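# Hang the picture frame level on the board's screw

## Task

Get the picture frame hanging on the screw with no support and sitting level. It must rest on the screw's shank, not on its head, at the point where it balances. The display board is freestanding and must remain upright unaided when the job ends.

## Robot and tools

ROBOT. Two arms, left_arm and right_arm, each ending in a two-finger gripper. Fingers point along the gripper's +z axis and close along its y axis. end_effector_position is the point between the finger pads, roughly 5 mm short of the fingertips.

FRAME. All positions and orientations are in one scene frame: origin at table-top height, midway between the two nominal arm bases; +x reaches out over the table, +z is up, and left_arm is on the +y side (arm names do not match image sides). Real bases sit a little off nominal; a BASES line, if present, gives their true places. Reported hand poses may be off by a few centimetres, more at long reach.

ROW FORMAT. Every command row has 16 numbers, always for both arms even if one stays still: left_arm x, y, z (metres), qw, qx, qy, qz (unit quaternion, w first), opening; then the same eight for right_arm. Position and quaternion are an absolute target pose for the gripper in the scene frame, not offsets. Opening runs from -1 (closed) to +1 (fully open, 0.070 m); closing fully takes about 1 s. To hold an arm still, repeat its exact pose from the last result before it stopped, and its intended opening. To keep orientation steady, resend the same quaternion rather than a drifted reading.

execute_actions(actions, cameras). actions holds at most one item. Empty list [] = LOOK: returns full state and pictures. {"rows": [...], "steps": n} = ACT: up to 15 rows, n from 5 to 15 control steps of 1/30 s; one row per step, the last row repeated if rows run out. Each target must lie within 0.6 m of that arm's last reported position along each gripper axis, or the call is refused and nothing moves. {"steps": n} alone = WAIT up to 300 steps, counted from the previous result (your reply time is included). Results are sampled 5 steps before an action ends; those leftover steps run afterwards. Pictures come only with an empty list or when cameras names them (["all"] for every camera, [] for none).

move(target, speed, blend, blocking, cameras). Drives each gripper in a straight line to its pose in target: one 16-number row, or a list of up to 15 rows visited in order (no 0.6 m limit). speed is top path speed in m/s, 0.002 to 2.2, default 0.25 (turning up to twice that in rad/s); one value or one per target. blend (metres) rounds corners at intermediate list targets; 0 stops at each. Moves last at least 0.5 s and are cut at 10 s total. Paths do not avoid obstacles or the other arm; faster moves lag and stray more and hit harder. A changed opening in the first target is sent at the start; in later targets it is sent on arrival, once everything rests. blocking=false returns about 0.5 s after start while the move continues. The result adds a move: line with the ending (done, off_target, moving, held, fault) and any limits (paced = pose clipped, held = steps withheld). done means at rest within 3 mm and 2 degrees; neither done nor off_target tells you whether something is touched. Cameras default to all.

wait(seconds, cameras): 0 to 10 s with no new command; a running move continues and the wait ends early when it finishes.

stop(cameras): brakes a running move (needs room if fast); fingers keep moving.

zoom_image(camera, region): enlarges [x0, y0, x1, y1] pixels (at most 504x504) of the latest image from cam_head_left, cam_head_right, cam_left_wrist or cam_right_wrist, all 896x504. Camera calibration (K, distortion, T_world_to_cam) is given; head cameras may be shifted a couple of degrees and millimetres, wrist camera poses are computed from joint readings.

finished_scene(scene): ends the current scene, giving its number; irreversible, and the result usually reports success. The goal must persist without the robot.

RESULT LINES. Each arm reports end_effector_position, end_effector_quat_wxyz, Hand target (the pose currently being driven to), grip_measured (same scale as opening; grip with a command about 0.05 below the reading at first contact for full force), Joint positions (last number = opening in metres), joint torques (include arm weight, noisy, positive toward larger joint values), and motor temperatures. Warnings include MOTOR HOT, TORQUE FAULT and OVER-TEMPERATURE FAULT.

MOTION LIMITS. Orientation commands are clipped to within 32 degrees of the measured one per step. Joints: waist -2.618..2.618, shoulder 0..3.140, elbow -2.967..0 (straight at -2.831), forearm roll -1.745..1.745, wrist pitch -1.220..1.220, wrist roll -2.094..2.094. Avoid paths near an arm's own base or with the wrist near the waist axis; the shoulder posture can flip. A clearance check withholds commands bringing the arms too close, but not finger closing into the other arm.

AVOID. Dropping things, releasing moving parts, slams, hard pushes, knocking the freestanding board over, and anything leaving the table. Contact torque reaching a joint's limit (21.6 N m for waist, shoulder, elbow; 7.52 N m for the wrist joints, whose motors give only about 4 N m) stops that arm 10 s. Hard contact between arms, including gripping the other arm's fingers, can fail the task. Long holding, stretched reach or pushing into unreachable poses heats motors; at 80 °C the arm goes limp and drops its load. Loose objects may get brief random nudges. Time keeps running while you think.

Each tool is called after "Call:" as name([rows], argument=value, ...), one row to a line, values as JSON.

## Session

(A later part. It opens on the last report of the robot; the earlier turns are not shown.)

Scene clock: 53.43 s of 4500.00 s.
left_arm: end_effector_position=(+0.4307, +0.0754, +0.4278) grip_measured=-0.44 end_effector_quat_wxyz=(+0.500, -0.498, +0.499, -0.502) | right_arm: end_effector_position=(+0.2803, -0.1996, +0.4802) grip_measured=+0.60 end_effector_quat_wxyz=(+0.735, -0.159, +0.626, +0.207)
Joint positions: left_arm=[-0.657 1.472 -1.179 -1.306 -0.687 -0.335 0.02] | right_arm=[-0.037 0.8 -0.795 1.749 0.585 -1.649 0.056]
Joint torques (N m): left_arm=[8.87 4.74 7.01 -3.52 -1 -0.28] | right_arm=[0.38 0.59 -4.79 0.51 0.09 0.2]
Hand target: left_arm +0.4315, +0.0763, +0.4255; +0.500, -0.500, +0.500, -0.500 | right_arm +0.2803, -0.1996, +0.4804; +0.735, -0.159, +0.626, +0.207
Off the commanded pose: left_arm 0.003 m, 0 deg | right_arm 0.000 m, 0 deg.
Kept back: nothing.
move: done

Call:
move([
  [0.4315, 0.0752, 0.434, 0.5, -0.5, 0.5, -0.5, -0.5, 0.2803, -0.1996, 0.4804, 0.735, -0.159, 0.626, 0.207, 0.6],
  [0.4315, 0.0752, 0.430, 0.5, -0.5, 0.5, -0.5, -0.5, 0.2803, -0.1996, 0.4804, 0.735, -0.159, 0.626, 0.207, 0.6],
], speed=0.015, cameras=["cam_left_wrist"])

Call:
move(target=[0.4315, 0.0752, 0.428, 0.5, -0.5, 0.5, -0.5, -0.5, 0.2803, -0.1996, 0.4804, 0.735, -0.159, 0.626, 0.207, 0.6], speed=0.01, cameras=[])

Call:
move(target=[0.4315, 0.0752, 0.4265, 0.5, -0.5, 0.5, -0.5, -0.5, 0.2803, -0.1996, 0.4804, 0.735, -0.159, 0.626, 0.207, 0.6], speed=0.01, cameras=["cam_left_wrist","cam_head_right"])

Scene clock: 55.13 s of 4500.00 s.
left_arm: end_effector_position=(+0.4326, +0.0758, +0.4284) grip_measured=-0.45 end_effector_quat_wxyz=(+0.501, -0.501, +0.501, -0.498) | right_arm: end_effector_position=(+0.2803, -0.1996, +0.4802) grip_measured=+0.60 end_effector_quat_wxyz=(+0.735, -0.159, +0.626, +0.207)
Joint positions: left_arm=[-0.655 1.478 -1.195 -1.33 -0.687 -0.307 0.019] | right_arm=[-0.037 0.8 -0.795 1.749 0.585 -1.649 0.056]
Joint torques (N m): left_arm=[4.89 -2.07 -0.68 -0.57 -0.76 -0.06] | right_arm=[0.36 0.57 -4.82 0.51 0.12 0.19]
Hand target: left_arm +0.4315, +0.0752, +0.4300; +0.500, -0.500, +0.500, -0.500 | right_arm +0.2803, -0.1996, +0.4804; +0.735, -0.159, +0.626, +0.207
Off the commanded pose: left_arm 0.002 m, 0 deg | right_arm 0.000 m, 0 deg.
Kept back: nothing.
move: done
cam_left_wrist: T_world_to_cam=[[0.0259867, -0.0133711, 0.999573, -0.4349], [-0.557701, -0.830035, 0.00339578, 0.303336], [0.829635, -0.557551, -0.029027, -0.182441], [0, 0, 0, 1]] pos_world=[0.331832, 0.144244, 0.428388]

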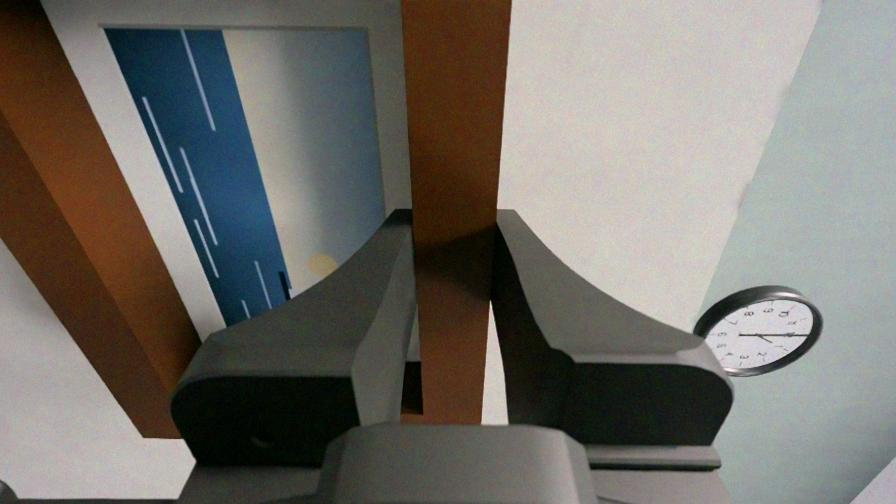

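Scene clock: 55.83 s of 4500.00 s.
left_arm: end_effector_position=(+0.4323, +0.0758, +0.4280) grip_measured=-0.45 end_effector_quat_wxyz=(+0.501, -0.500, +0.500, -0.499) | right_arm: end_effector_position=(+0.2803, -0.1996, +0.4802) grip_measured=+0.60 end_effector_quat_wxyz=(+0.735, -0.159, +0.626, +0.207)
Joint positions: left_arm=[-0.655 1.477 -1.19 -1.321 -0.688 -0.318 0.019] | right_arm=[-0.037 0.8 -0.795 1.749 0.585 -1.649 0.056]
Joint torques (N m): left_arm=[1.6 -4.16 0.92 -1.06 -0.9 -0.19] | right_arm=[0.3 0.55 -4.79 0.52 0.13 0.18]
Hand target: left_arm +0.4315, +0.0752, +0.4280; +0.500, -0.500, +0.500, -0.500 | right_arm +0.2803, -0.1996, +0.4804; +0.735, -0.159, +0.626, +0.207
Off the commanded pose: left_arm 0.001 m, 0 deg | right_arm 0.000 m, 0 deg.
Kept back: nothing.
move: done

Scene clock: 56.53 s of 4500.00 s.
left_arm: end_effector_position=(+0.4315, +0.0757, +0.4273) grip_measured=-0.45 end_effector_quat_wxyz=(+0.501, -0.500, +0.499, -0.500) | right_arm: end_effector_position=(+0.2803, -0.1996, +0.4802) grip_measured=+0.60 end_effector_quat_wxyz=(+0.735, -0.159, +0.626, +0.207)
Joint positions: left_arm=[-0.657 1.476 -1.184 -1.314 -0.691 -0.327 0.019] | right_arm=[-0.037 0.8 -0.795 1.749 0.585 -1.649 0.056]
Joint torques (N m): left_arm=[0.79 -2.61 2.34 -1.38 -0.3 -0.25] | right_arm=[0.29 0.53 -4.81 0.51 0.13 0.18]
Hand target: left_arm +0.4315, +0.0752, +0.4265; +0.500, -0.500, +0.500, -0.500 | right_arm +0.2803, -0.1996, +0.4804; +0.735, -0.159, +0.626, +0.207
Off the commanded pose: left_arm 0.001 m, 0 deg | right_arm 0.000 m, 0 deg.
Kept back: nothing.
move: done
cam_left_wrist: T_world_to_cam=[[0.0216357, -0.0105324, 0.99971, -0.432107], [-0.558981, -0.829174, 0.0033618, 0.303097], [0.828898, -0.558892, -0.0238272, -0.183445], [0, 0, 0, 1]] pos_world=[0.330832, 0.144243, 0.426592]
Images, in order (width x height): cam_head_right 896x504, cam_left_wrist 896x504.

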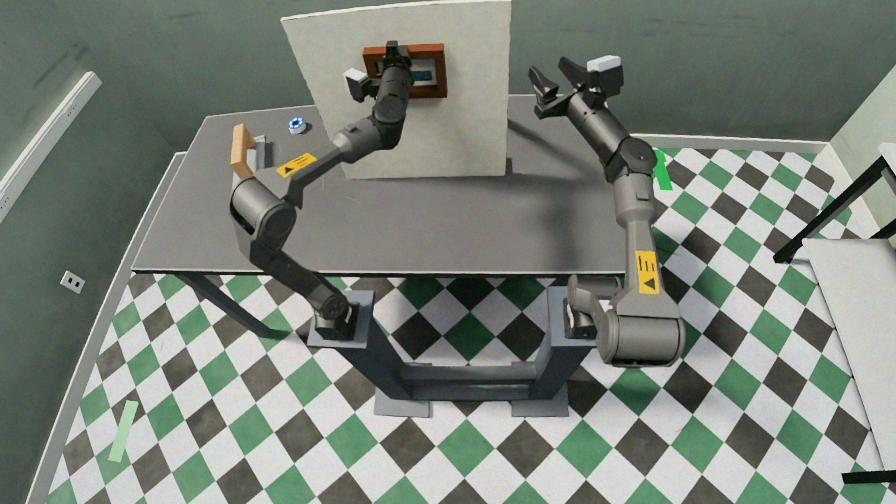

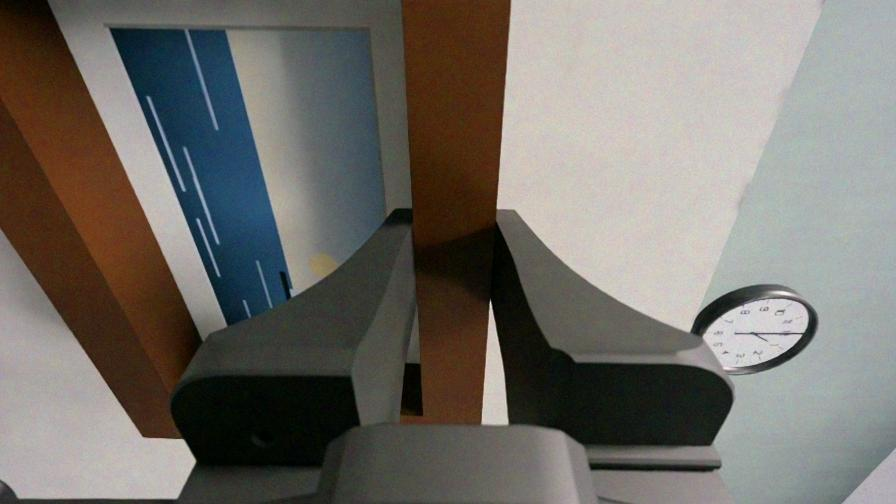

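Call:
move(target=[0.4315, 0.0755, 0.4275, 0.5, -0.5, 0.5, -0.5, -0.47, 0.2803, -0.1996, 0.4804, 0.735, -0.159, 0.626, 0.207, 0.6], speed=0.01, cameras=[])

Call:
execute_actions([
  {"rows":[[0.4315, 0.0755, 0.4275, 0.5, -0.5, 0.5, -0.5, -0.46, 0.2803, -0.1996, 0.4804, 0.735, -0.159, 0.626, 0.207, 0.6],[0.4315, 0.0755, 0.4275, 0.5, -0.5, 0.5, -0.5, -0.45, 0.2803, -0.1996, 0.4804, 0.735, -0.159, 0.626, 0.207, 0.6],[0.4315, 0.0755, 0.4275, 0.5, -0.5, 0.5, -0.5, -0.44, 0.2803, -0.1996, 0.4804, 0.735, -0.159, 0.626, 0.207, 0.6],[0.4315, 0.0755, 0.4275, 0.5, -0.5, 0.5, -0.5, -0.43, 0.2803, -0.1996, 0.4804, 0.735, -0.159, 0.626, 0.207, 0.6],[0.4315, 0.0755, 0.4275, 0.5, -0.5, 0.5, -0.5, -0.42, 0.2803, -0.1996, 0.4804, 0.735, -0.159, 0.626, 0.207, 0.6],[0.4315, 0.0755, 0.4275, 0.5, -0.5, 0.5, -0.5, -0.41, 0.2803, -0.1996, 0.4804, 0.735, -0.159, 0.626, 0.207, 0.6],[0.4315, 0.0755, 0.4275, 0.5, -0.5, 0.5, -0.5, -0.40, 0.2803, -0.1996, 0.4804, 0.735, -0.159, 0.626, 0.207, 0.6],[0.4315, 0.0755, 0.4275, 0.5, -0.5, 0.5, -0.5, -0.39, 0.2803, -0.1996, 0.4804, 0.735, -0.159, 0.626, 0.207, 0.6],[0.4315, 0.0755, 0.4275, 0.5, -0.5, 0.5, -0.5, -0.38, 0.2803, -0.1996, 0.4804, 0.735, -0.159, 0.626, 0.207, 0.6]],"steps":15},
])

Call:
execute_actions([
  {"steps":20},
], cameras=["cam_left_wrist"])

Scene clock: 58.00 s of 4500.00 s.
left_arm: end_effector_position=(+0.4315, +0.0753, +0.4268) grip_measured=-0.44 end_effector_quat_wxyz=(+0.500, -0.500, +0.500, -0.500) | right_arm: end_effector_position=(+0.2803, -0.1996, +0.4802) grip_measured=+0.60 end_effector_quat_wxyz=(+0.735, -0.159, +0.626, +0.207)
Joint positions: left_arm=[-0.657 1.476 -1.185 -1.319 -0.688 -0.322 0.02] | right_arm=[-0.037 0.8 -0.795 1.749 0.585 -1.649 0.056]
Joint torques (N m): left_arm=[0.48 -0.95 0.43 -1.16 0.47 -0.03] | right_arm=[0.24 0.51 -4.79 0.52 0.14 0.18]
Hand target: left_arm +0.4315, +0.0755, +0.4275; +0.500, -0.500, +0.500, -0.500 | right_arm +0.2803, -0.1996, +0.4804; +0.735, -0.159, +0.626, +0.207
Off the commanded pose: left_arm 0.001 m, 0 deg | right_arm 0.000 m, 0 deg.
Kept back: nothing.
move: done

Scene clock: 58.33 s of 4500.00 s.
left_arm: end_effector_position=(+0.4317, +0.0753, +0.4262) grip_measured=-0.38 end_effector_quat_wxyz=(+0.499, -0.501, +0.501, -0.499) | right_arm: end_effector_position=(+0.2803, -0.1996, +0.4802) grip_measured=+0.60 end_effector_quat_wxyz=(+0.735, -0.159, +0.626, +0.207)
Joint positions: left_arm=[-0.657 1.476 -1.185 -1.321 -0.688 -0.322 0.022] | right_arm=[-0.037 0.8 -0.795 1.749 0.585 -1.649 0.056]
Joint torques (N m): left_arm=[0.34 -2.26 -0.79 -0.08 -0.01 -0.02] | right_arm=[0.27 0.51 -4.81 0.53 0.15 0.18]
Steps of this call (1-10: this action's first 10). Readings (end_effector_position of left_arm | right_arm):
1: (+0.4315, +0.0753, +0.4268) | (+0.2803, -0.1996, +0.4802)
2: (+0.4315, +0.0753, +0.4268) | (+0.2803, -0.1996, +0.4802)
4: (+0.4315, +0.0754, +0.4267) | (+0.2803, -0.1996, +0.4802)
8: (+0.4315, +0.0754, +0.4265) | (+0.2803, -0.1996, +0.4802)
10: the state above

Scene clock: 59.00 s of 4500.00 s.
left_arm: end_effector_position=(+0.4317, +0.0752, +0.4264) grip_measured=-0.38 end_effector_quat_wxyz=(+0.499, -0.500, +0.501, -0.499) | right_arm: end_effector_position=(+0.2803, -0.1996, +0.4802) grip_measured=+0.60 end_effector_quat_wxyz=(+0.735, -0.159, +0.626, +0.207)
Joint positions: left_arm=[-0.657 1.476 -1.185 -1.319 -0.688 -0.322 0.022] | right_arm=[-0.037 0.8 -0.795 1.749 0.585 -1.649 0.056]
Joint torques (N m): left_arm=[0.23 -3.47 -2.83 0.3 -0.4 0.03] | right_arm=[0.19 0.49 -4.77 0.53 0.15 0.17]
Hand target: left_arm +0.4315, +0.0755, +0.4275; +0.500, -0.500, +0.500, -0.500 | right_arm +0.2803, -0.1996, +0.4804; +0.735, -0.159, +0.626, +0.207
Off the commanded pose: left_arm 0.001 m, 0 deg | right_arm 0.000 m, 0 deg.
Steps of this call (1-5: your previous action's last 5; 6-20: nothing new was sent). Readings (end_effector_position of left_arm | right_arm):
1: (+0.4317, +0.0753, +0.4262) | (+0.2803, -0.1996, +0.4802)
2: (+0.4317, +0.0753, +0.4262) | (+0.2803, -0.1996, +0.4802)
4: (+0.4317, +0.0753, +0.4262) | (+0.2803, -0.1996, +0.4802)
8: (+0.4317, +0.0753, +0.4263) | (+0.2803, -0.1996, +0.4802)
20: the state above
cam_left_wrist: T_world_to_cam=[[0.025644, -0.0117847, 0.999602, -0.432815], [-0.560309, -0.828271, 0.00460942, 0.302794], [0.827887, -0.560204, -0.0278433, -0.181634], [0, 0, 0, 1]] pos_world=[0.33113, 0.143943, 0.42619]

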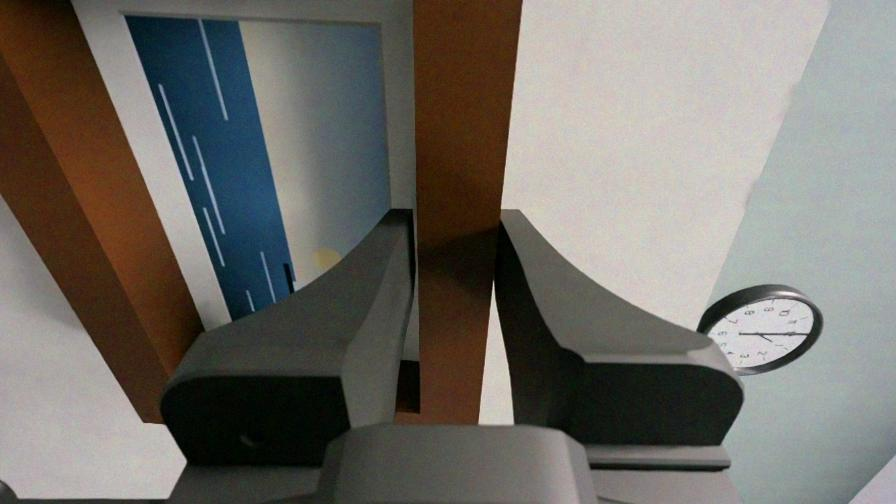

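Call:
execute_actions([
  {"rows":[[0.4315, 0.0755, 0.4275, 0.5, -0.5, 0.5, -0.5, -0.36, 0.2803, -0.1996, 0.4804, 0.735, -0.159, 0.626, 0.207, 0.6],[0.4315, 0.0755, 0.4275, 0.5, -0.5, 0.5, -0.5, -0.34, 0.2803, -0.1996, 0.4804, 0.735, -0.159, 0.626, 0.207, 0.6],[0.4315, 0.0755, 0.4275, 0.5, -0.5, 0.5, -0.5, -0.32, 0.2803, -0.1996, 0.4804, 0.735, -0.159, 0.626, 0.207, 0.6],[0.4315, 0.0755, 0.4275, 0.5, -0.5, 0.5, -0.5, -0.30, 0.2803, -0.1996, 0.4804, 0.735, -0.159, 0.626, 0.207, 0.6],[0.4315, 0.0755, 0.4275, 0.5, -0.5, 0.5, -0.5, -0.28, 0.2803, -0.1996, 0.4804, 0.735, -0.159, 0.626, 0.207, 0.6],[0.4315, 0.0755, 0.4275, 0.5, -0.5, 0.5, -0.5, -0.26, 0.2803, -0.1996, 0.4804, 0.735, -0.159, 0.626, 0.207, 0.6],[0.4315, 0.0755, 0.4275, 0.5, -0.5, 0.5, -0.5, -0.24, 0.2803, -0.1996, 0.4804, 0.735, -0.159, 0.626, 0.207, 0.6]],"steps":15},
])

Call:
execute_actions([
  {"steps":30},
], cameras=["cam_left_wrist","cam_head_right","cam_right_wrist"])

Scene clock: 59.83 s of 4500.00 s.
left_arm: end_effector_position=(+0.4317, +0.0752, +0.4264) grip_measured=-0.24 end_effector_quat_wxyz=(+0.499, -0.500, +0.501, -0.499) | right_arm: end_effector_position=(+0.2803, -0.1996, +0.4802) grip_measured=+0.60 end_effector_quat_wxyz=(+0.735, -0.159, +0.626, +0.207)
Joint positions: left_arm=[-0.657 1.476 -1.185 -1.319 -0.688 -0.322 0.027] | right_arm=[-0.037 0.8 -0.795 1.749 0.585 -1.649 0.056]
Joint torques (N m): left_arm=[0.27 -5.57 -3.85 0.6 -0.66 0.12] | right_arm=[0.22 0.49 -4.79 0.53 0.17 0.17]
Steps of this call (1-15: nothing new was sent; 16-25: this action's first 10). Readings (end_effector_position of left_arm | right_arm):
16: (+0.4317, +0.0752, +0.4264) | (+0.2803, -0.1996, +0.4802)
17: (+0.4317, +0.0752, +0.4264) | (+0.2803, -0.1996, +0.4802)
19: (+0.4317, +0.0752, +0.4264) | (+0.2803, -0.1996, +0.4802)
23: (+0.4317, +0.0752, +0.4264) | (+0.2803, -0.1996, +0.4802)
25: the state above

Scene clock: 60.83 s of 4500.00 s.
left_arm: end_effector_position=(+0.4315, +0.0753, +0.4271) grip_measured=-0.24 end_effector_quat_wxyz=(+0.500, -0.500, +0.500, -0.500) | right_arm: end_effector_position=(+0.2803, -0.1996, +0.4802) grip_measured=+0.60 end_effector_quat_wxyz=(+0.735, -0.159, +0.626, +0.207)
Joint positions: left_arm=[-0.657 1.476 -1.186 -1.319 -0.688 -0.322 0.027] | right_arm=[-0.037 0.8 -0.795 1.749 0.585 -1.649 0.056]
Joint torques (N m): left_arm=[0.2 -6.6 -3.69 0.73 -0.66 0.08] | right_arm=[0.17 0.47 -4.75 0.54 0.18 0.17]
Hand target: left_arm +0.4315, +0.0755, +0.4275; +0.500, -0.500, +0.500, -0.500 | right_arm +0.2803, -0.1996, +0.4804; +0.735, -0.159, +0.626, +0.207
Off the commanded pose: left_arm 0.000 m, 0 deg | right_arm 0.000 m, 0 deg.
Steps of this call (1-5: your previous action's last 5; 6-30: nothing new was sent). Readings (end_effector_position of left_arm | right_arm):
1: (+0.4317, +0.0752, +0.4264) | (+0.2803, -0.1996, +0.4802)
2: (+0.4317, +0.0752, +0.4268) | (+0.2803, -0.1996, +0.4802)
4: (+0.4317, +0.0752, +0.4268) | (+0.2803, -0.1996, +0.4802)
8: (+0.4317, +0.0752, +0.4268) | (+0.2803, -0.1996, +0.4802)
30: the state above
cam_left_wrist: T_world_to_cam=[[0.0242235, -0.0106736, 0.99965, -0.433123], [-0.560267, -0.828298, 0.00473235, 0.302756], [0.827958, -0.560185, -0.0260444, -0.182273], [0, 0, 0, 1]] pos_world=[0.33103, 0.144043, 0.426791]
cam_right_wrist: T_world_to_cam=[[0.499561, -0.863835, -0.0650146, -0.280508], [-0.436331, -0.186077, -0.880336, 0.501668], [0.748367, 0.46815, -0.469875, 0.227661], [0, 0, 0, 1]] pos_world=[0.188651, -0.255543, 0.530371]
Images, in order (width x height): cam_head_right 896x504, cam_left_wrist 896x504, cam_right_wrist 896x504.

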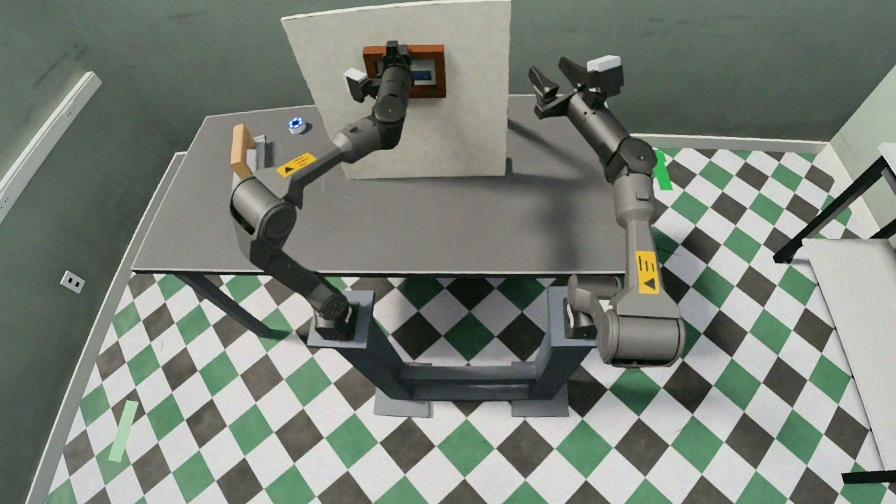

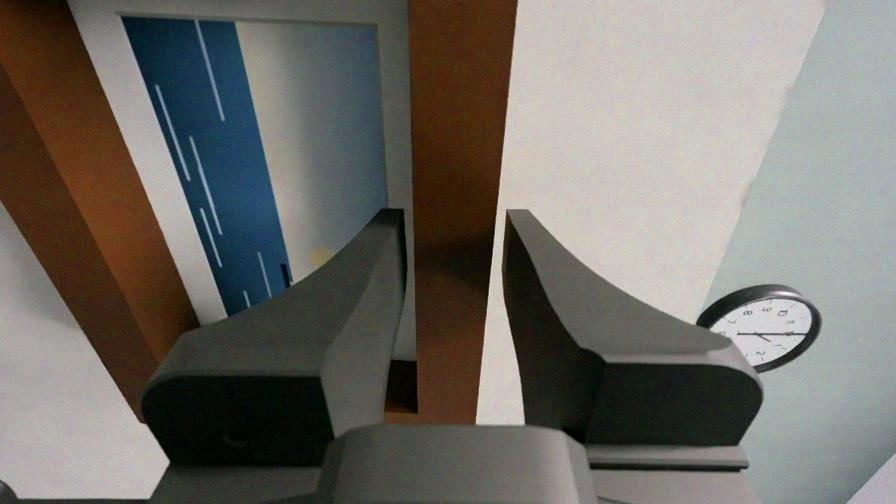

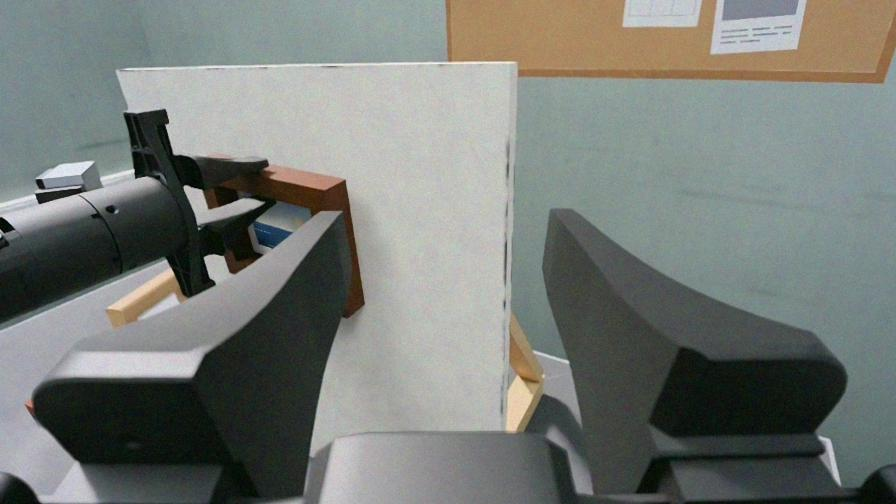

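Call:
move(target=[0.4315, 0.0755, 0.4275, 0.5, -0.5, 0.5, -0.5, 0.1, 0.2803, -0.1996, 0.4804, 0.735, -0.159, 0.626, 0.207, 0.6], speed=0.01, cameras=["cam_left_wrist"])

Call:
move(target=[0.36, 0.0755, 0.4275, 0.5, -0.5, 0.5, -0.5, 0.3, 0.2803, -0.1996, 0.4804, 0.735, -0.159, 0.626, 0.207, 0.6], speed=0.06)

Call:
zoom_image(camera="cam_head_left", region=[370, 20, 475, 110])

Call:
zoom_image(camera="cam_head_right", region=[350, 30, 455, 120])

Call:
zoom_image(camera="cam_right_wrist", region=[150, 60, 450, 330])

Scene clock: 62.63 s of 4500.00 s.
left_arm: end_effector_position=(+0.4315, +0.0753, +0.4271) grip_measured=+0.10 end_effector_quat_wxyz=(+0.500, -0.500, +0.500, -0.500) | right_arm: end_effector_position=(+0.2803, -0.1996, +0.4802) grip_measured=+0.60 end_effector_quat_wxyz=(+0.735, -0.159, +0.626, +0.207)
Joint positions: left_arm=[-0.657 1.476 -1.186 -1.319 -0.688 -0.322 0.039] | right_arm=[-0.037 0.8 -0.795 1.749 0.585 -1.649 0.056]
Joint torques (N m): left_arm=[0.27 -6.55 -3.77 0.73 -0.66 0.09] | right_arm=[0.16 0.46 -4.74 0.54 0.18 0.16]
Hand target: left_arm +0.4315, +0.0755, +0.4275; +0.500, -0.500, +0.500, -0.500 | right_arm +0.2803, -0.1996, +0.4804; +0.735, -0.159, +0.626, +0.207
Off the commanded pose: left_arm 0.000 m, 0 deg | right_arm 0.000 m, 0 deg.
Kept back: nothing.
move: done
cam_left_wrist: T_world_to_cam=[[0.0242235, -0.0106736, 0.99965, -0.433123], [-0.560267, -0.828298, 0.00473235, 0.302756], [0.827958, -0.560185, -0.0260444, -0.182273], [0, 0, 0, 1]] pos_world=[0.33103, 0.144043, 0.426791]

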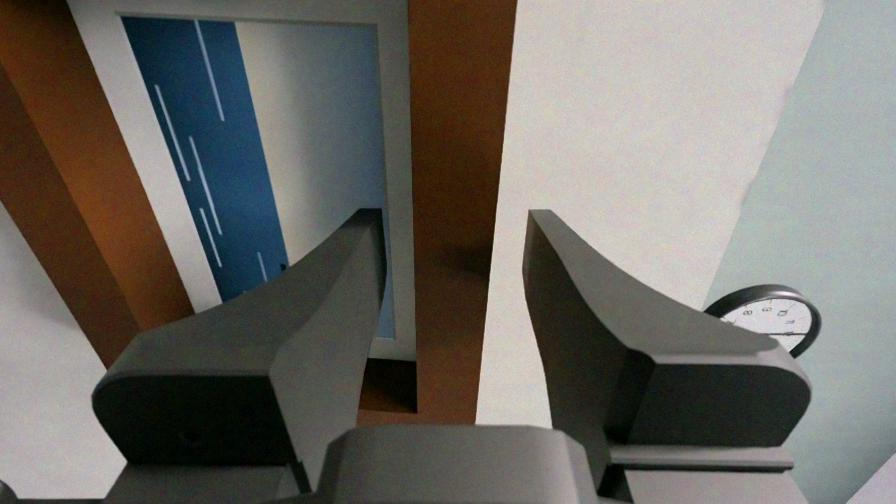

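Scene clock: 64.07 s of 4500.00 s.
left_arm: end_effector_position=(+0.3596, +0.0756, +0.4276) grip_measured=+0.30 end_effector_quat_wxyz=(+0.500, -0.500, +0.500, -0.500) | right_arm: end_effector_position=(+0.2803, -0.1996, +0.4802) grip_measured=+0.60 end_effector_quat_wxyz=(+0.735, -0.159, +0.626, +0.207)
Joint positions: left_arm=[-0.869 1.291 -1.013 -1.413 -0.89 -0.248 0.045] | right_arm=[-0.037 0.8 -0.795 1.749 0.585 -1.649 0.056]
Joint torques (N m): left_arm=[0.09 -4.15 -3.21 0.76 -0.27 -0.01] | right_arm=[0.09 0.45 -4.74 0.55 0.18 0.16]
Hand target: left_arm +0.3600, +0.0755, +0.4275; +0.500, -0.500, +0.500, -0.500 | right_arm +0.2803, -0.1996, +0.4804; +0.735, -0.159, +0.626, +0.207
Off the commanded pose: left_arm 0.000 m, 0 deg | right_arm 0.000 m, 0 deg.
Kept back: nothing.
move: done
cam_left_wrist: T_world_to_cam=[[0.0229743, -0.0108909, 0.999677, -0.431433], [-0.560051, -0.828449, 0.00384542, 0.262925], [0.828139, -0.559959, -0.0251325, -0.123007], [0, 0, 0, 1]] pos_world=[0.25903, 0.144243, 0.427191]
cam_right_wrist: T_world_to_cam=[[0.499561, -0.863835, -0.0650146, -0.280508], [-0.436331, -0.186077, -0.880336, 0.501668], [0.748367, 0.46815, -0.469875, 0.227661], [0, 0, 0, 1]] pos_world=[0.188651, -0.255543, 0.530371]

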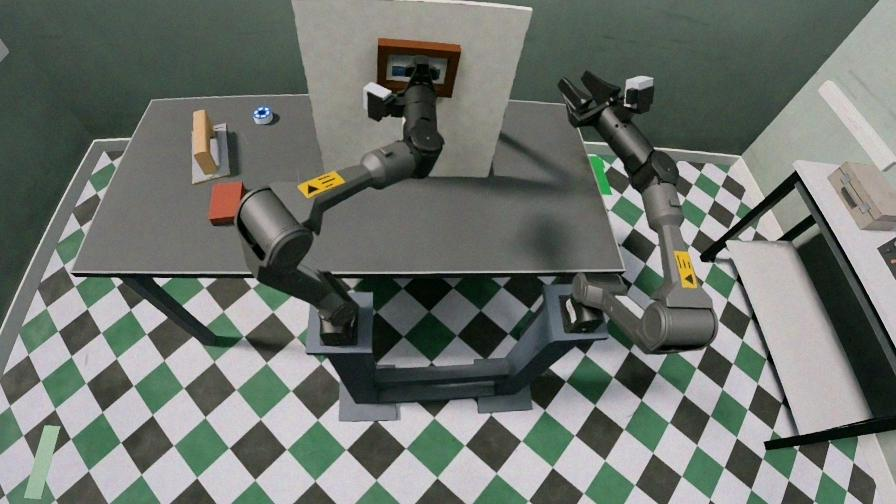

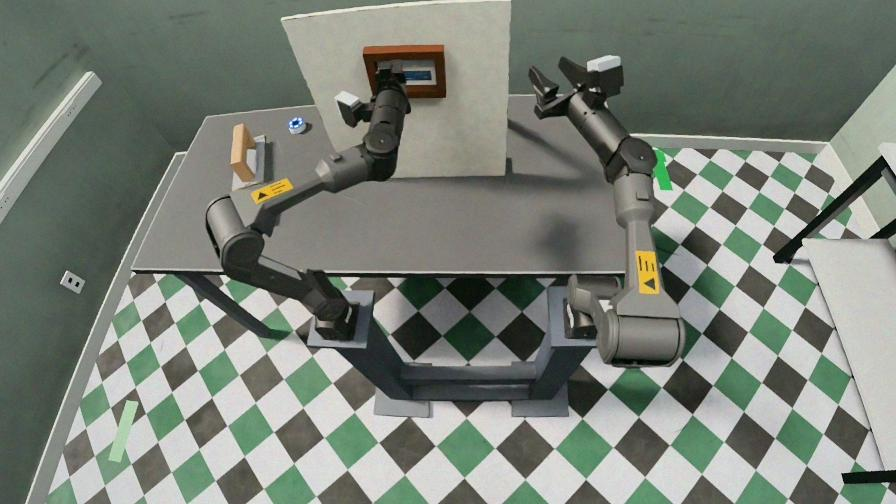

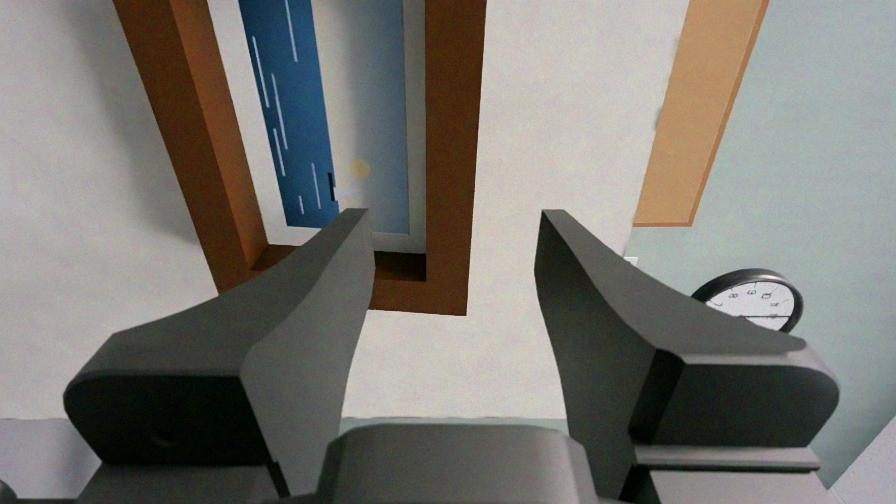

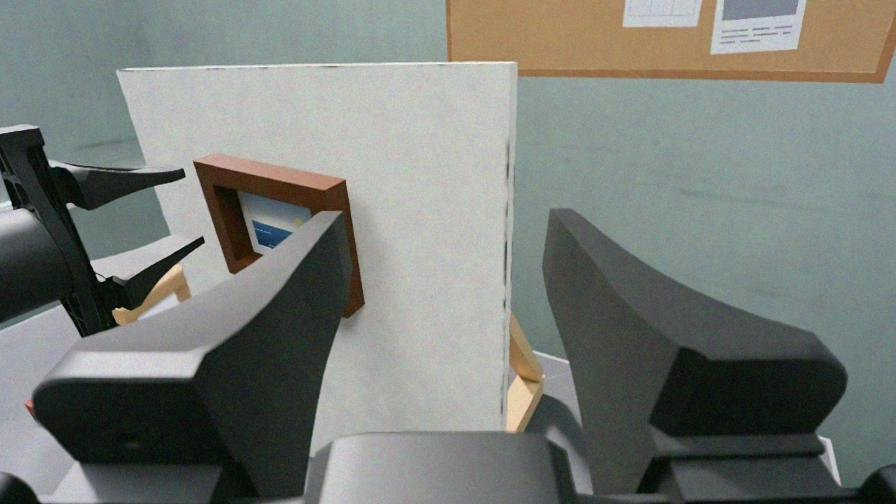

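Scaled by 4.800 (camera's finer frame: 1280x720).

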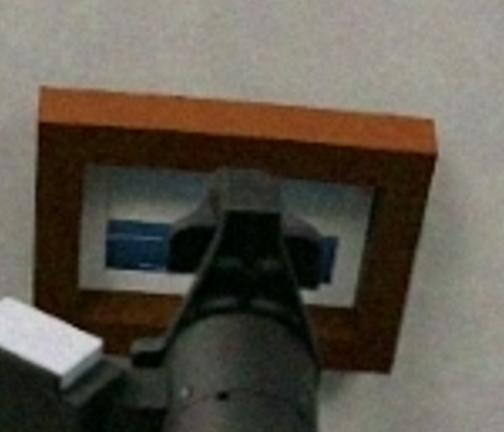

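Scaled by 4.800 (camera's finer frame: 1280x720).

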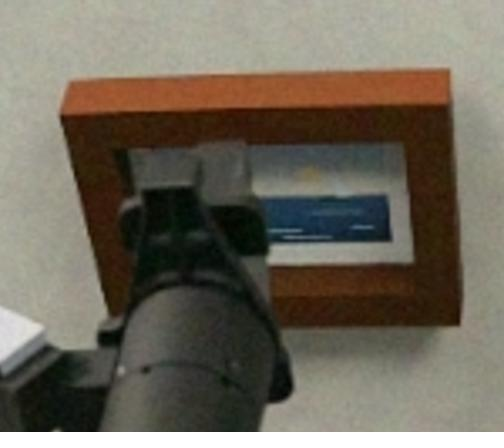

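Scaled by 1.680 (camera's finer frame: 1280x720).

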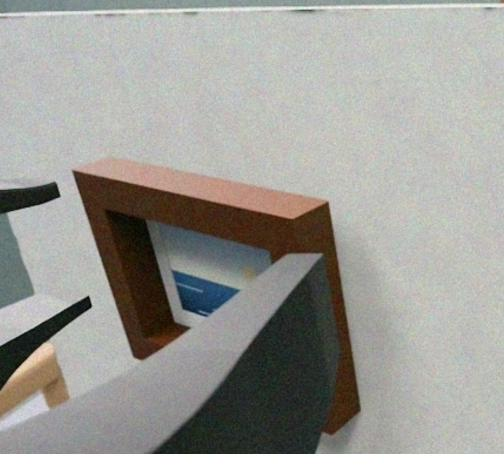

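Call:
move([
  [0.36, 0.037, 0.428, 0.5, -0.5, 0.5, -0.5, 0.2, 0.2803, -0.1996, 0.4804, 0.735, -0.159, 0.626, 0.207, 0.6],
  [0.395, 0.037, 0.428, 0.5, -0.5, 0.5, -0.5, 0.2, 0.2803, -0.1996, 0.4804, 0.735, -0.159, 0.626, 0.207, 0.6],
], speed=0.08, cameras=["cam_left_wrist","cam_right_wrist"])

Scene clock: 66.67 s of 4500.00 s.
left_arm: end_effector_position=(+0.3956, +0.0370, +0.4277) grip_measured=+0.20 end_effector_quat_wxyz=(+0.500, -0.500, +0.500, -0.500) | right_arm: end_effector_position=(+0.2803, -0.1996, +0.4802) grip_measured=+0.60 end_effector_quat_wxyz=(+0.735, -0.159, +0.626, +0.207)
Joint positions: left_arm=[-0.859 1.478 -1.19 -1.403 -0.881 -0.261 0.042] | right_arm=[-0.037 0.8 -0.795 1.749 0.585 -1.649 0.056]
Joint torques (N m): left_arm=[-0.42 -5.9 -2.59 0.68 -0.58 -0.06] | right_arm=[0 0.42 -4.76 0.56 0.17 0.14]
Hand target: left_arm +0.3950, +0.0370, +0.4280; +0.500, -0.500, +0.500, -0.500 | right_arm +0.2803, -0.1996, +0.4804; +0.735, -0.159, +0.626, +0.207
Off the commanded pose: left_arm 0.001 m, 0 deg | right_arm 0.000 m, 0 deg.
Kept back: nothing.
move: done
cam_left_wrist: T_world_to_cam=[[0.0238229, -0.0115979, 0.999649, -0.433043], [-0.559913, -0.828543, 0.00373068, 0.251127], [0.828209, -0.559805, -0.0262321, -0.173996], [0, 0, 0, 1]] pos_world=[0.29503, 0.105643, 0.42739]
cam_right_wrist: T_world_to_cam=[[0.499561, -0.863835, -0.0650146, -0.280508], [-0.436331, -0.186077, -0.880336, 0.501668], [0.748367, 0.46815, -0.469875, 0.227661], [0, 0, 0, 1]] pos_world=[0.188651, -0.255543, 0.530371]

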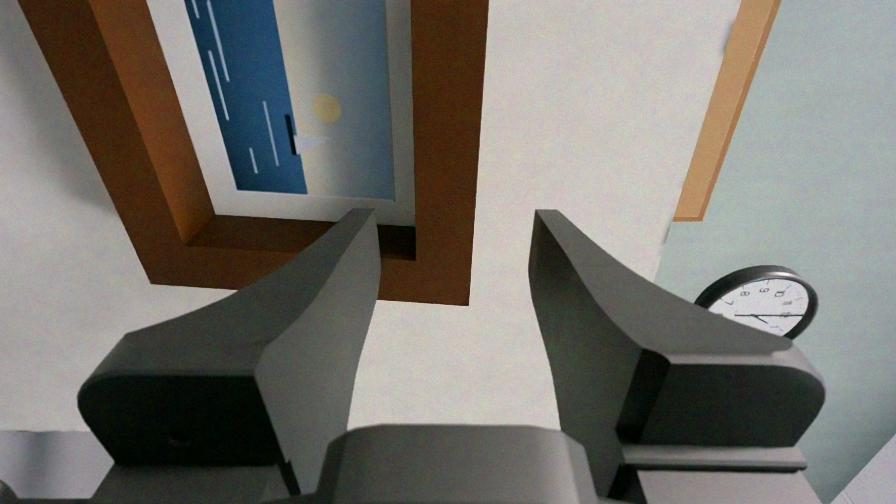

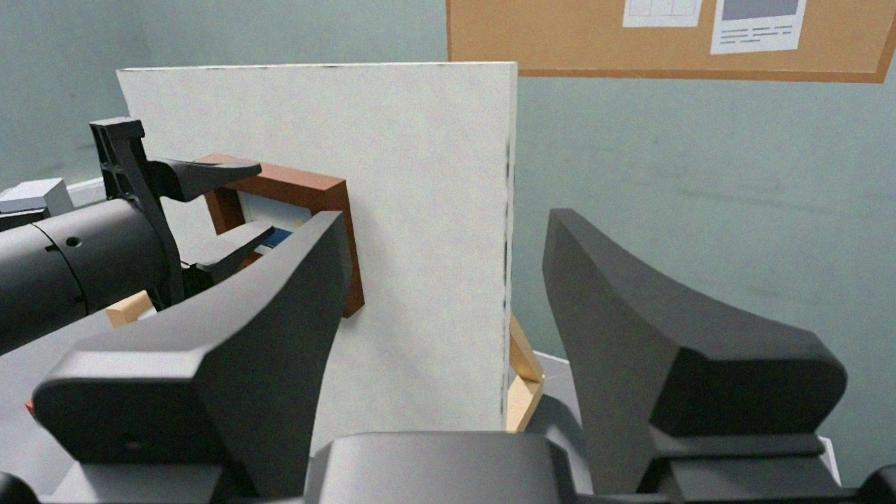

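Call:
move(target=[0.428, 0.037, 0.428, 0.5, -0.5, 0.5, -0.5, 0.2, 0.2803, -0.1996, 0.4804, 0.735, -0.159, 0.626, 0.207, 0.6], speed=0.05, cameras=["cam_left_wrist"])

Scene clock: 67.80 s of 4500.00 s.
left_arm: end_effector_position=(+0.4284, +0.0370, +0.4279) grip_measured=+0.20 end_effector_quat_wxyz=(+0.500, -0.500, +0.500, -0.500) | right_arm: end_effector_position=(+0.2803, -0.1996, +0.4802) grip_measured=+0.60 end_effector_quat_wxyz=(+0.735, -0.159, +0.626, +0.207)
Joint positions: left_arm=[-0.771 1.556 -1.275 -1.378 -0.795 -0.271 0.042] | right_arm=[-0.037 0.8 -0.795 1.749 0.585 -1.649 0.056]
Joint torques (N m): left_arm=[-0.69 -6.13 -3.09 0.74 -0.66 -0.1] | right_arm=[-0.03 0.38 -4.74 0.56 0.17 0.13]
Hand target: left_arm +0.4280, +0.0370, +0.4280; +0.500, -0.500, +0.500, -0.500 | right_arm +0.2803, -0.1996, +0.4804; +0.735, -0.159, +0.626, +0.207
Off the commanded pose: left_arm 0.000 m, 0 deg | right_arm 0.000 m, 0 deg.
Kept back: nothing.
move: done
cam_left_wrist: T_world_to_cam=[[0.0235927, -0.0119283, 0.99965, -0.433815], [-0.559986, -0.828495, 0.00333022, 0.269682], [0.828166, -0.559869, -0.0262261, -0.20114], [0, 0, 0, 1]] pos_world=[0.32783, 0.105643, 0.42749]

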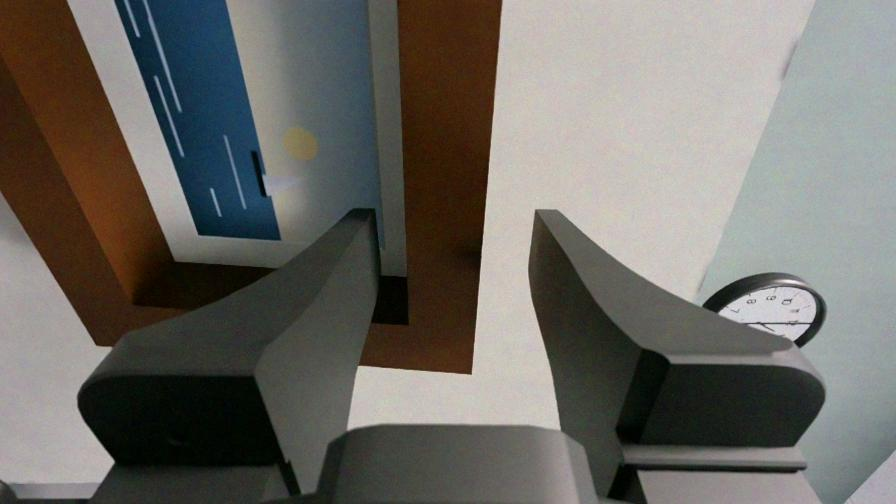

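Call:
move([
  [0.428, 0.037, 0.428, 0.5, -0.5, 0.5, -0.5, -0.2, 0.2803, -0.1996, 0.4804, 0.735, -0.159, 0.626, 0.207, 0.6],
], speed=0.01, cameras=[])

Call:
move([
  [0.428, 0.037, 0.4305, 0.5, -0.5, 0.5, -0.5, -0.2, 0.2803, -0.1996, 0.4804, 0.735, -0.159, 0.626, 0.207, 0.6],
], speed=0.005, cameras=["cam_left_wrist"])

Scene clock: 70.20 s of 4500.00 s.
left_arm: end_effector_position=(+0.4282, +0.0372, +0.4283) grip_measured=-0.20 end_effector_quat_wxyz=(+0.500, -0.500, +0.500, -0.500) | right_arm: end_effector_position=(+0.2803, -0.1996, +0.4802) grip_measured=+0.60 end_effector_quat_wxyz=(+0.735, -0.159, +0.626, +0.207)
Joint positions: left_arm=[-0.771 1.555 -1.275 -1.378 -0.795 -0.271 0.028] | right_arm=[-0.037 0.8 -0.795 1.749 0.585 -1.649 0.056]
Joint torques (N m): left_arm=[-0.7 -7.08 -2.5 0.53 -0.62 0.01] | right_arm=[-0.03 0.35 -4.74 0.57 0.16 0.14]
Hand target: left_arm +0.4280, +0.0370, +0.4280; +0.500, -0.500, +0.500, -0.500 | right_arm +0.2803, -0.1996, +0.4804; +0.735, -0.159, +0.626, +0.207
Off the commanded pose: left_arm 0.000 m, 0 deg | right_arm 0.000 m, 0 deg.
Kept back: nothing.
move: done

Scene clock: 70.93 s of 4500.00 s.
left_arm: end_effector_position=(+0.4280, +0.0370, +0.4303) grip_measured=-0.20 end_effector_quat_wxyz=(+0.500, -0.500, +0.500, -0.500) | right_arm: end_effector_position=(+0.2803, -0.1996, +0.4802) grip_measured=+0.60 end_effector_quat_wxyz=(+0.735, -0.159, +0.626, +0.207)
Joint positions: left_arm=[-0.772 1.554 -1.283 -1.388 -0.794 -0.259 0.028] | right_arm=[-0.037 0.8 -0.795 1.749 0.585 -1.649 0.056]
Joint torques (N m): left_arm=[-0.69 -7.07 -3.48 0.58 -0.25 0.02] | right_arm=[-0.08 0.34 -4.69 0.58 0.16 0.12]
Hand target: left_arm +0.4280, +0.0370, +0.4305; +0.500, -0.500, +0.500, -0.500 | right_arm +0.2803, -0.1996, +0.4804; +0.735, -0.159, +0.626, +0.207
Off the commanded pose: left_arm 0.000 m, 0 deg | right_arm 0.000 m, 0 deg.
Kept back: nothing.
move: done
cam_left_wrist: T_world_to_cam=[[0.0237788, -0.01096, 0.999657, -0.43637], [-0.559976, -0.828498, 0.00423667, 0.269139], [0.828168, -0.559885, -0.0258381, -0.200856], [0, 0, 0, 1]] pos_world=[0.32743, 0.105743, 0.429891]

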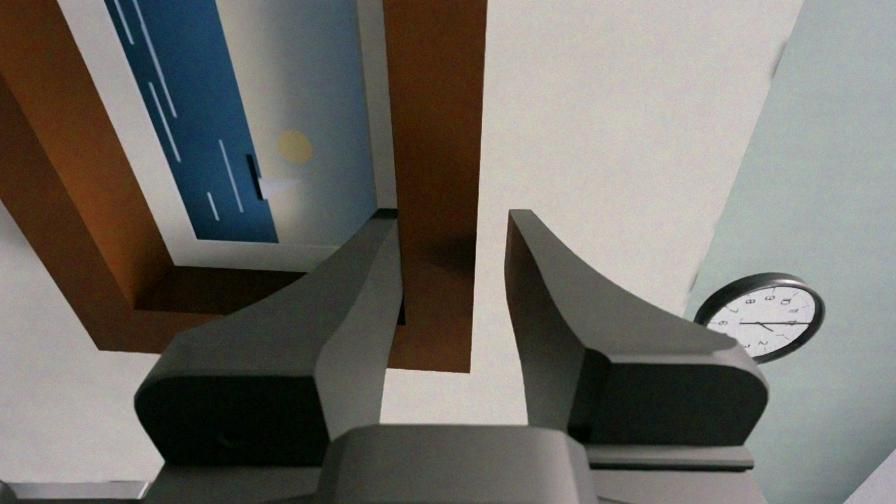

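Call:
move([
  [0.428, 0.037, 0.4310, 0.5, -0.5, 0.5, -0.5, -0.2, 0.2803, -0.1996, 0.4804, 0.735, -0.159, 0.626, 0.207, 0.6],
], speed=0.005, cameras=["cam_left_wrist"])

Scene clock: 72.13 s of 4500.00 s.
left_arm: end_effector_position=(+0.4280, +0.0371, +0.4307) grip_measured=-0.20 end_effector_quat_wxyz=(+0.500, -0.500, +0.500, -0.500) | right_arm: end_effector_position=(+0.2803, -0.1996, +0.4802) grip_measured=+0.60 end_effector_quat_wxyz=(+0.735, -0.159, +0.626, +0.207)
Joint positions: left_arm=[-0.772 1.554 -1.285 -1.389 -0.794 -0.256 0.028] | right_arm=[-0.037 0.8 -0.795 1.749 0.585 -1.649 0.056]
Joint torques (N m): left_arm=[-0.74 -7.14 -3.74 0.54 -0.31 0.1] | right_arm=[-0.12 0.34 -4.7 0.58 0.16 0.12]
Hand target: left_arm +0.4280, +0.0370, +0.4310; +0.500, -0.500, +0.500, -0.500 | right_arm +0.2803, -0.1996, +0.4804; +0.735, -0.159, +0.626, +0.207
Off the commanded pose: left_arm 0.000 m, 0 deg | right_arm 0.000 m, 0 deg.
Kept back: nothing.
move: done
cam_left_wrist: T_world_to_cam=[[0.0237501, -0.0111739, 0.999655, -0.436737], [-0.559679, -0.828699, 0.004034, 0.269149], [0.828369, -0.559582, -0.0259355, -0.200902], [0, 0, 0, 1]] pos_world=[0.327431, 0.105743, 0.430291]

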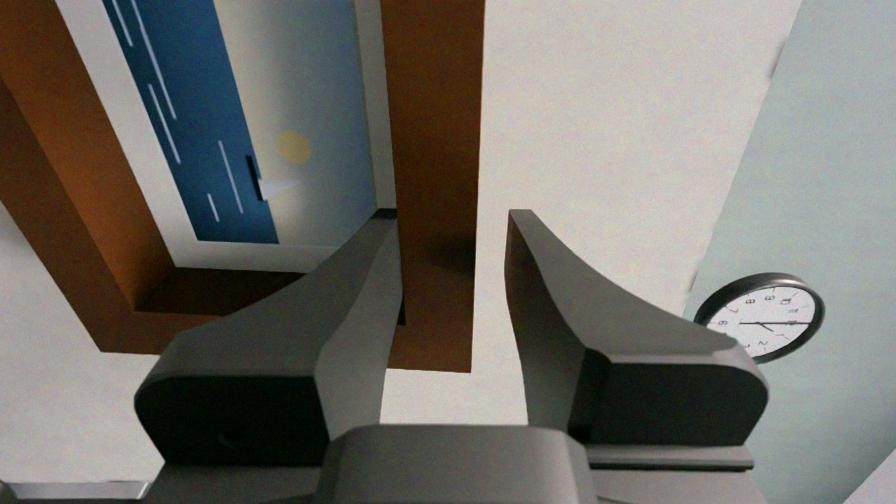

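Call:
move([
  [0.428, 0.037, 0.4285, 0.5, -0.5, 0.5, -0.5, -0.2, 0.2803, -0.1996, 0.4804, 0.735, -0.159, 0.626, 0.207, 0.6],
], speed=0.005, cameras=["cam_left_wrist","cam_head_left"])

Scene clock: 73.10 s of 4500.00 s.
left_arm: end_effector_position=(+0.4279, +0.0371, +0.4287) grip_measured=-0.20 end_effector_quat_wxyz=(+0.500, -0.500, +0.500, -0.500) | right_arm: end_effector_position=(+0.2803, -0.1996, +0.4802) grip_measured=+0.60 end_effector_quat_wxyz=(+0.735, -0.159, +0.626, +0.207)
Joint positions: left_arm=[-0.772 1.554 -1.276 -1.381 -0.795 -0.269 0.028] | right_arm=[-0.037 0.8 -0.795 1.749 0.585 -1.649 0.056]
Joint torques (N m): left_arm=[-0.59 -5.96 -2.56 0.79 -0.61 -0.09] | right_arm=[-0.15 0.3 -4.75 0.59 0.16 0.12]
Hand target: left_arm +0.4280, +0.0370, +0.4285; +0.500, -0.500, +0.500, -0.500 | right_arm +0.2803, -0.1996, +0.4804; +0.735, -0.159, +0.626, +0.207
Off the commanded pose: left_arm 0.000 m, 0 deg | right_arm 0.000 m, 0 deg.
Kept back: nothing.
move: done
cam_left_wrist: T_world_to_cam=[[0.0234529, -0.010381, 0.999671, -0.43463], [-0.560273, -0.828296, 0.00454299, 0.269035], [0.827976, -0.560195, -0.0252422, -0.200977], [0, 0, 0, 1]] pos_world=[0.32733, 0.105743, 0.428191]
Images, in order (width x height): cam_head_left 896x504, cam_left_wrist 896x504.

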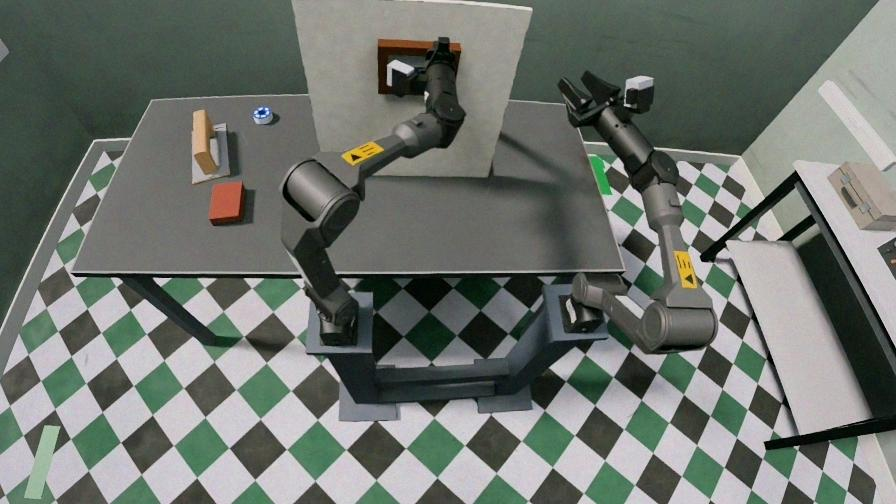

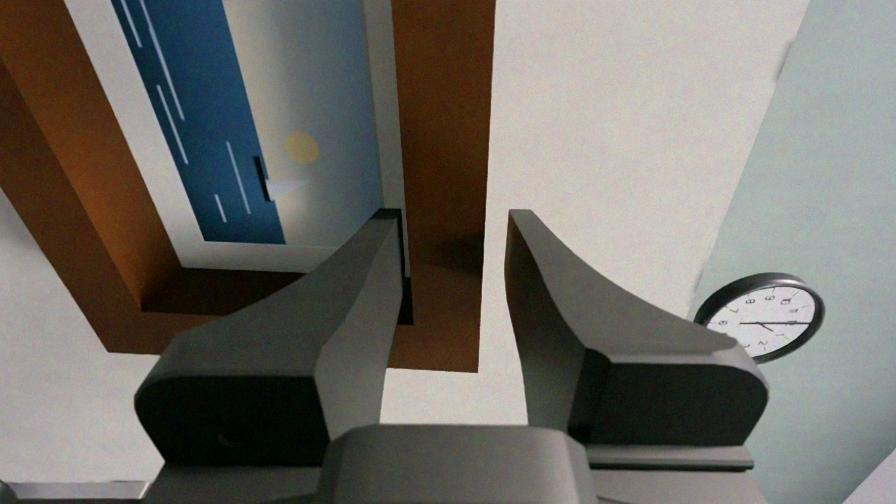

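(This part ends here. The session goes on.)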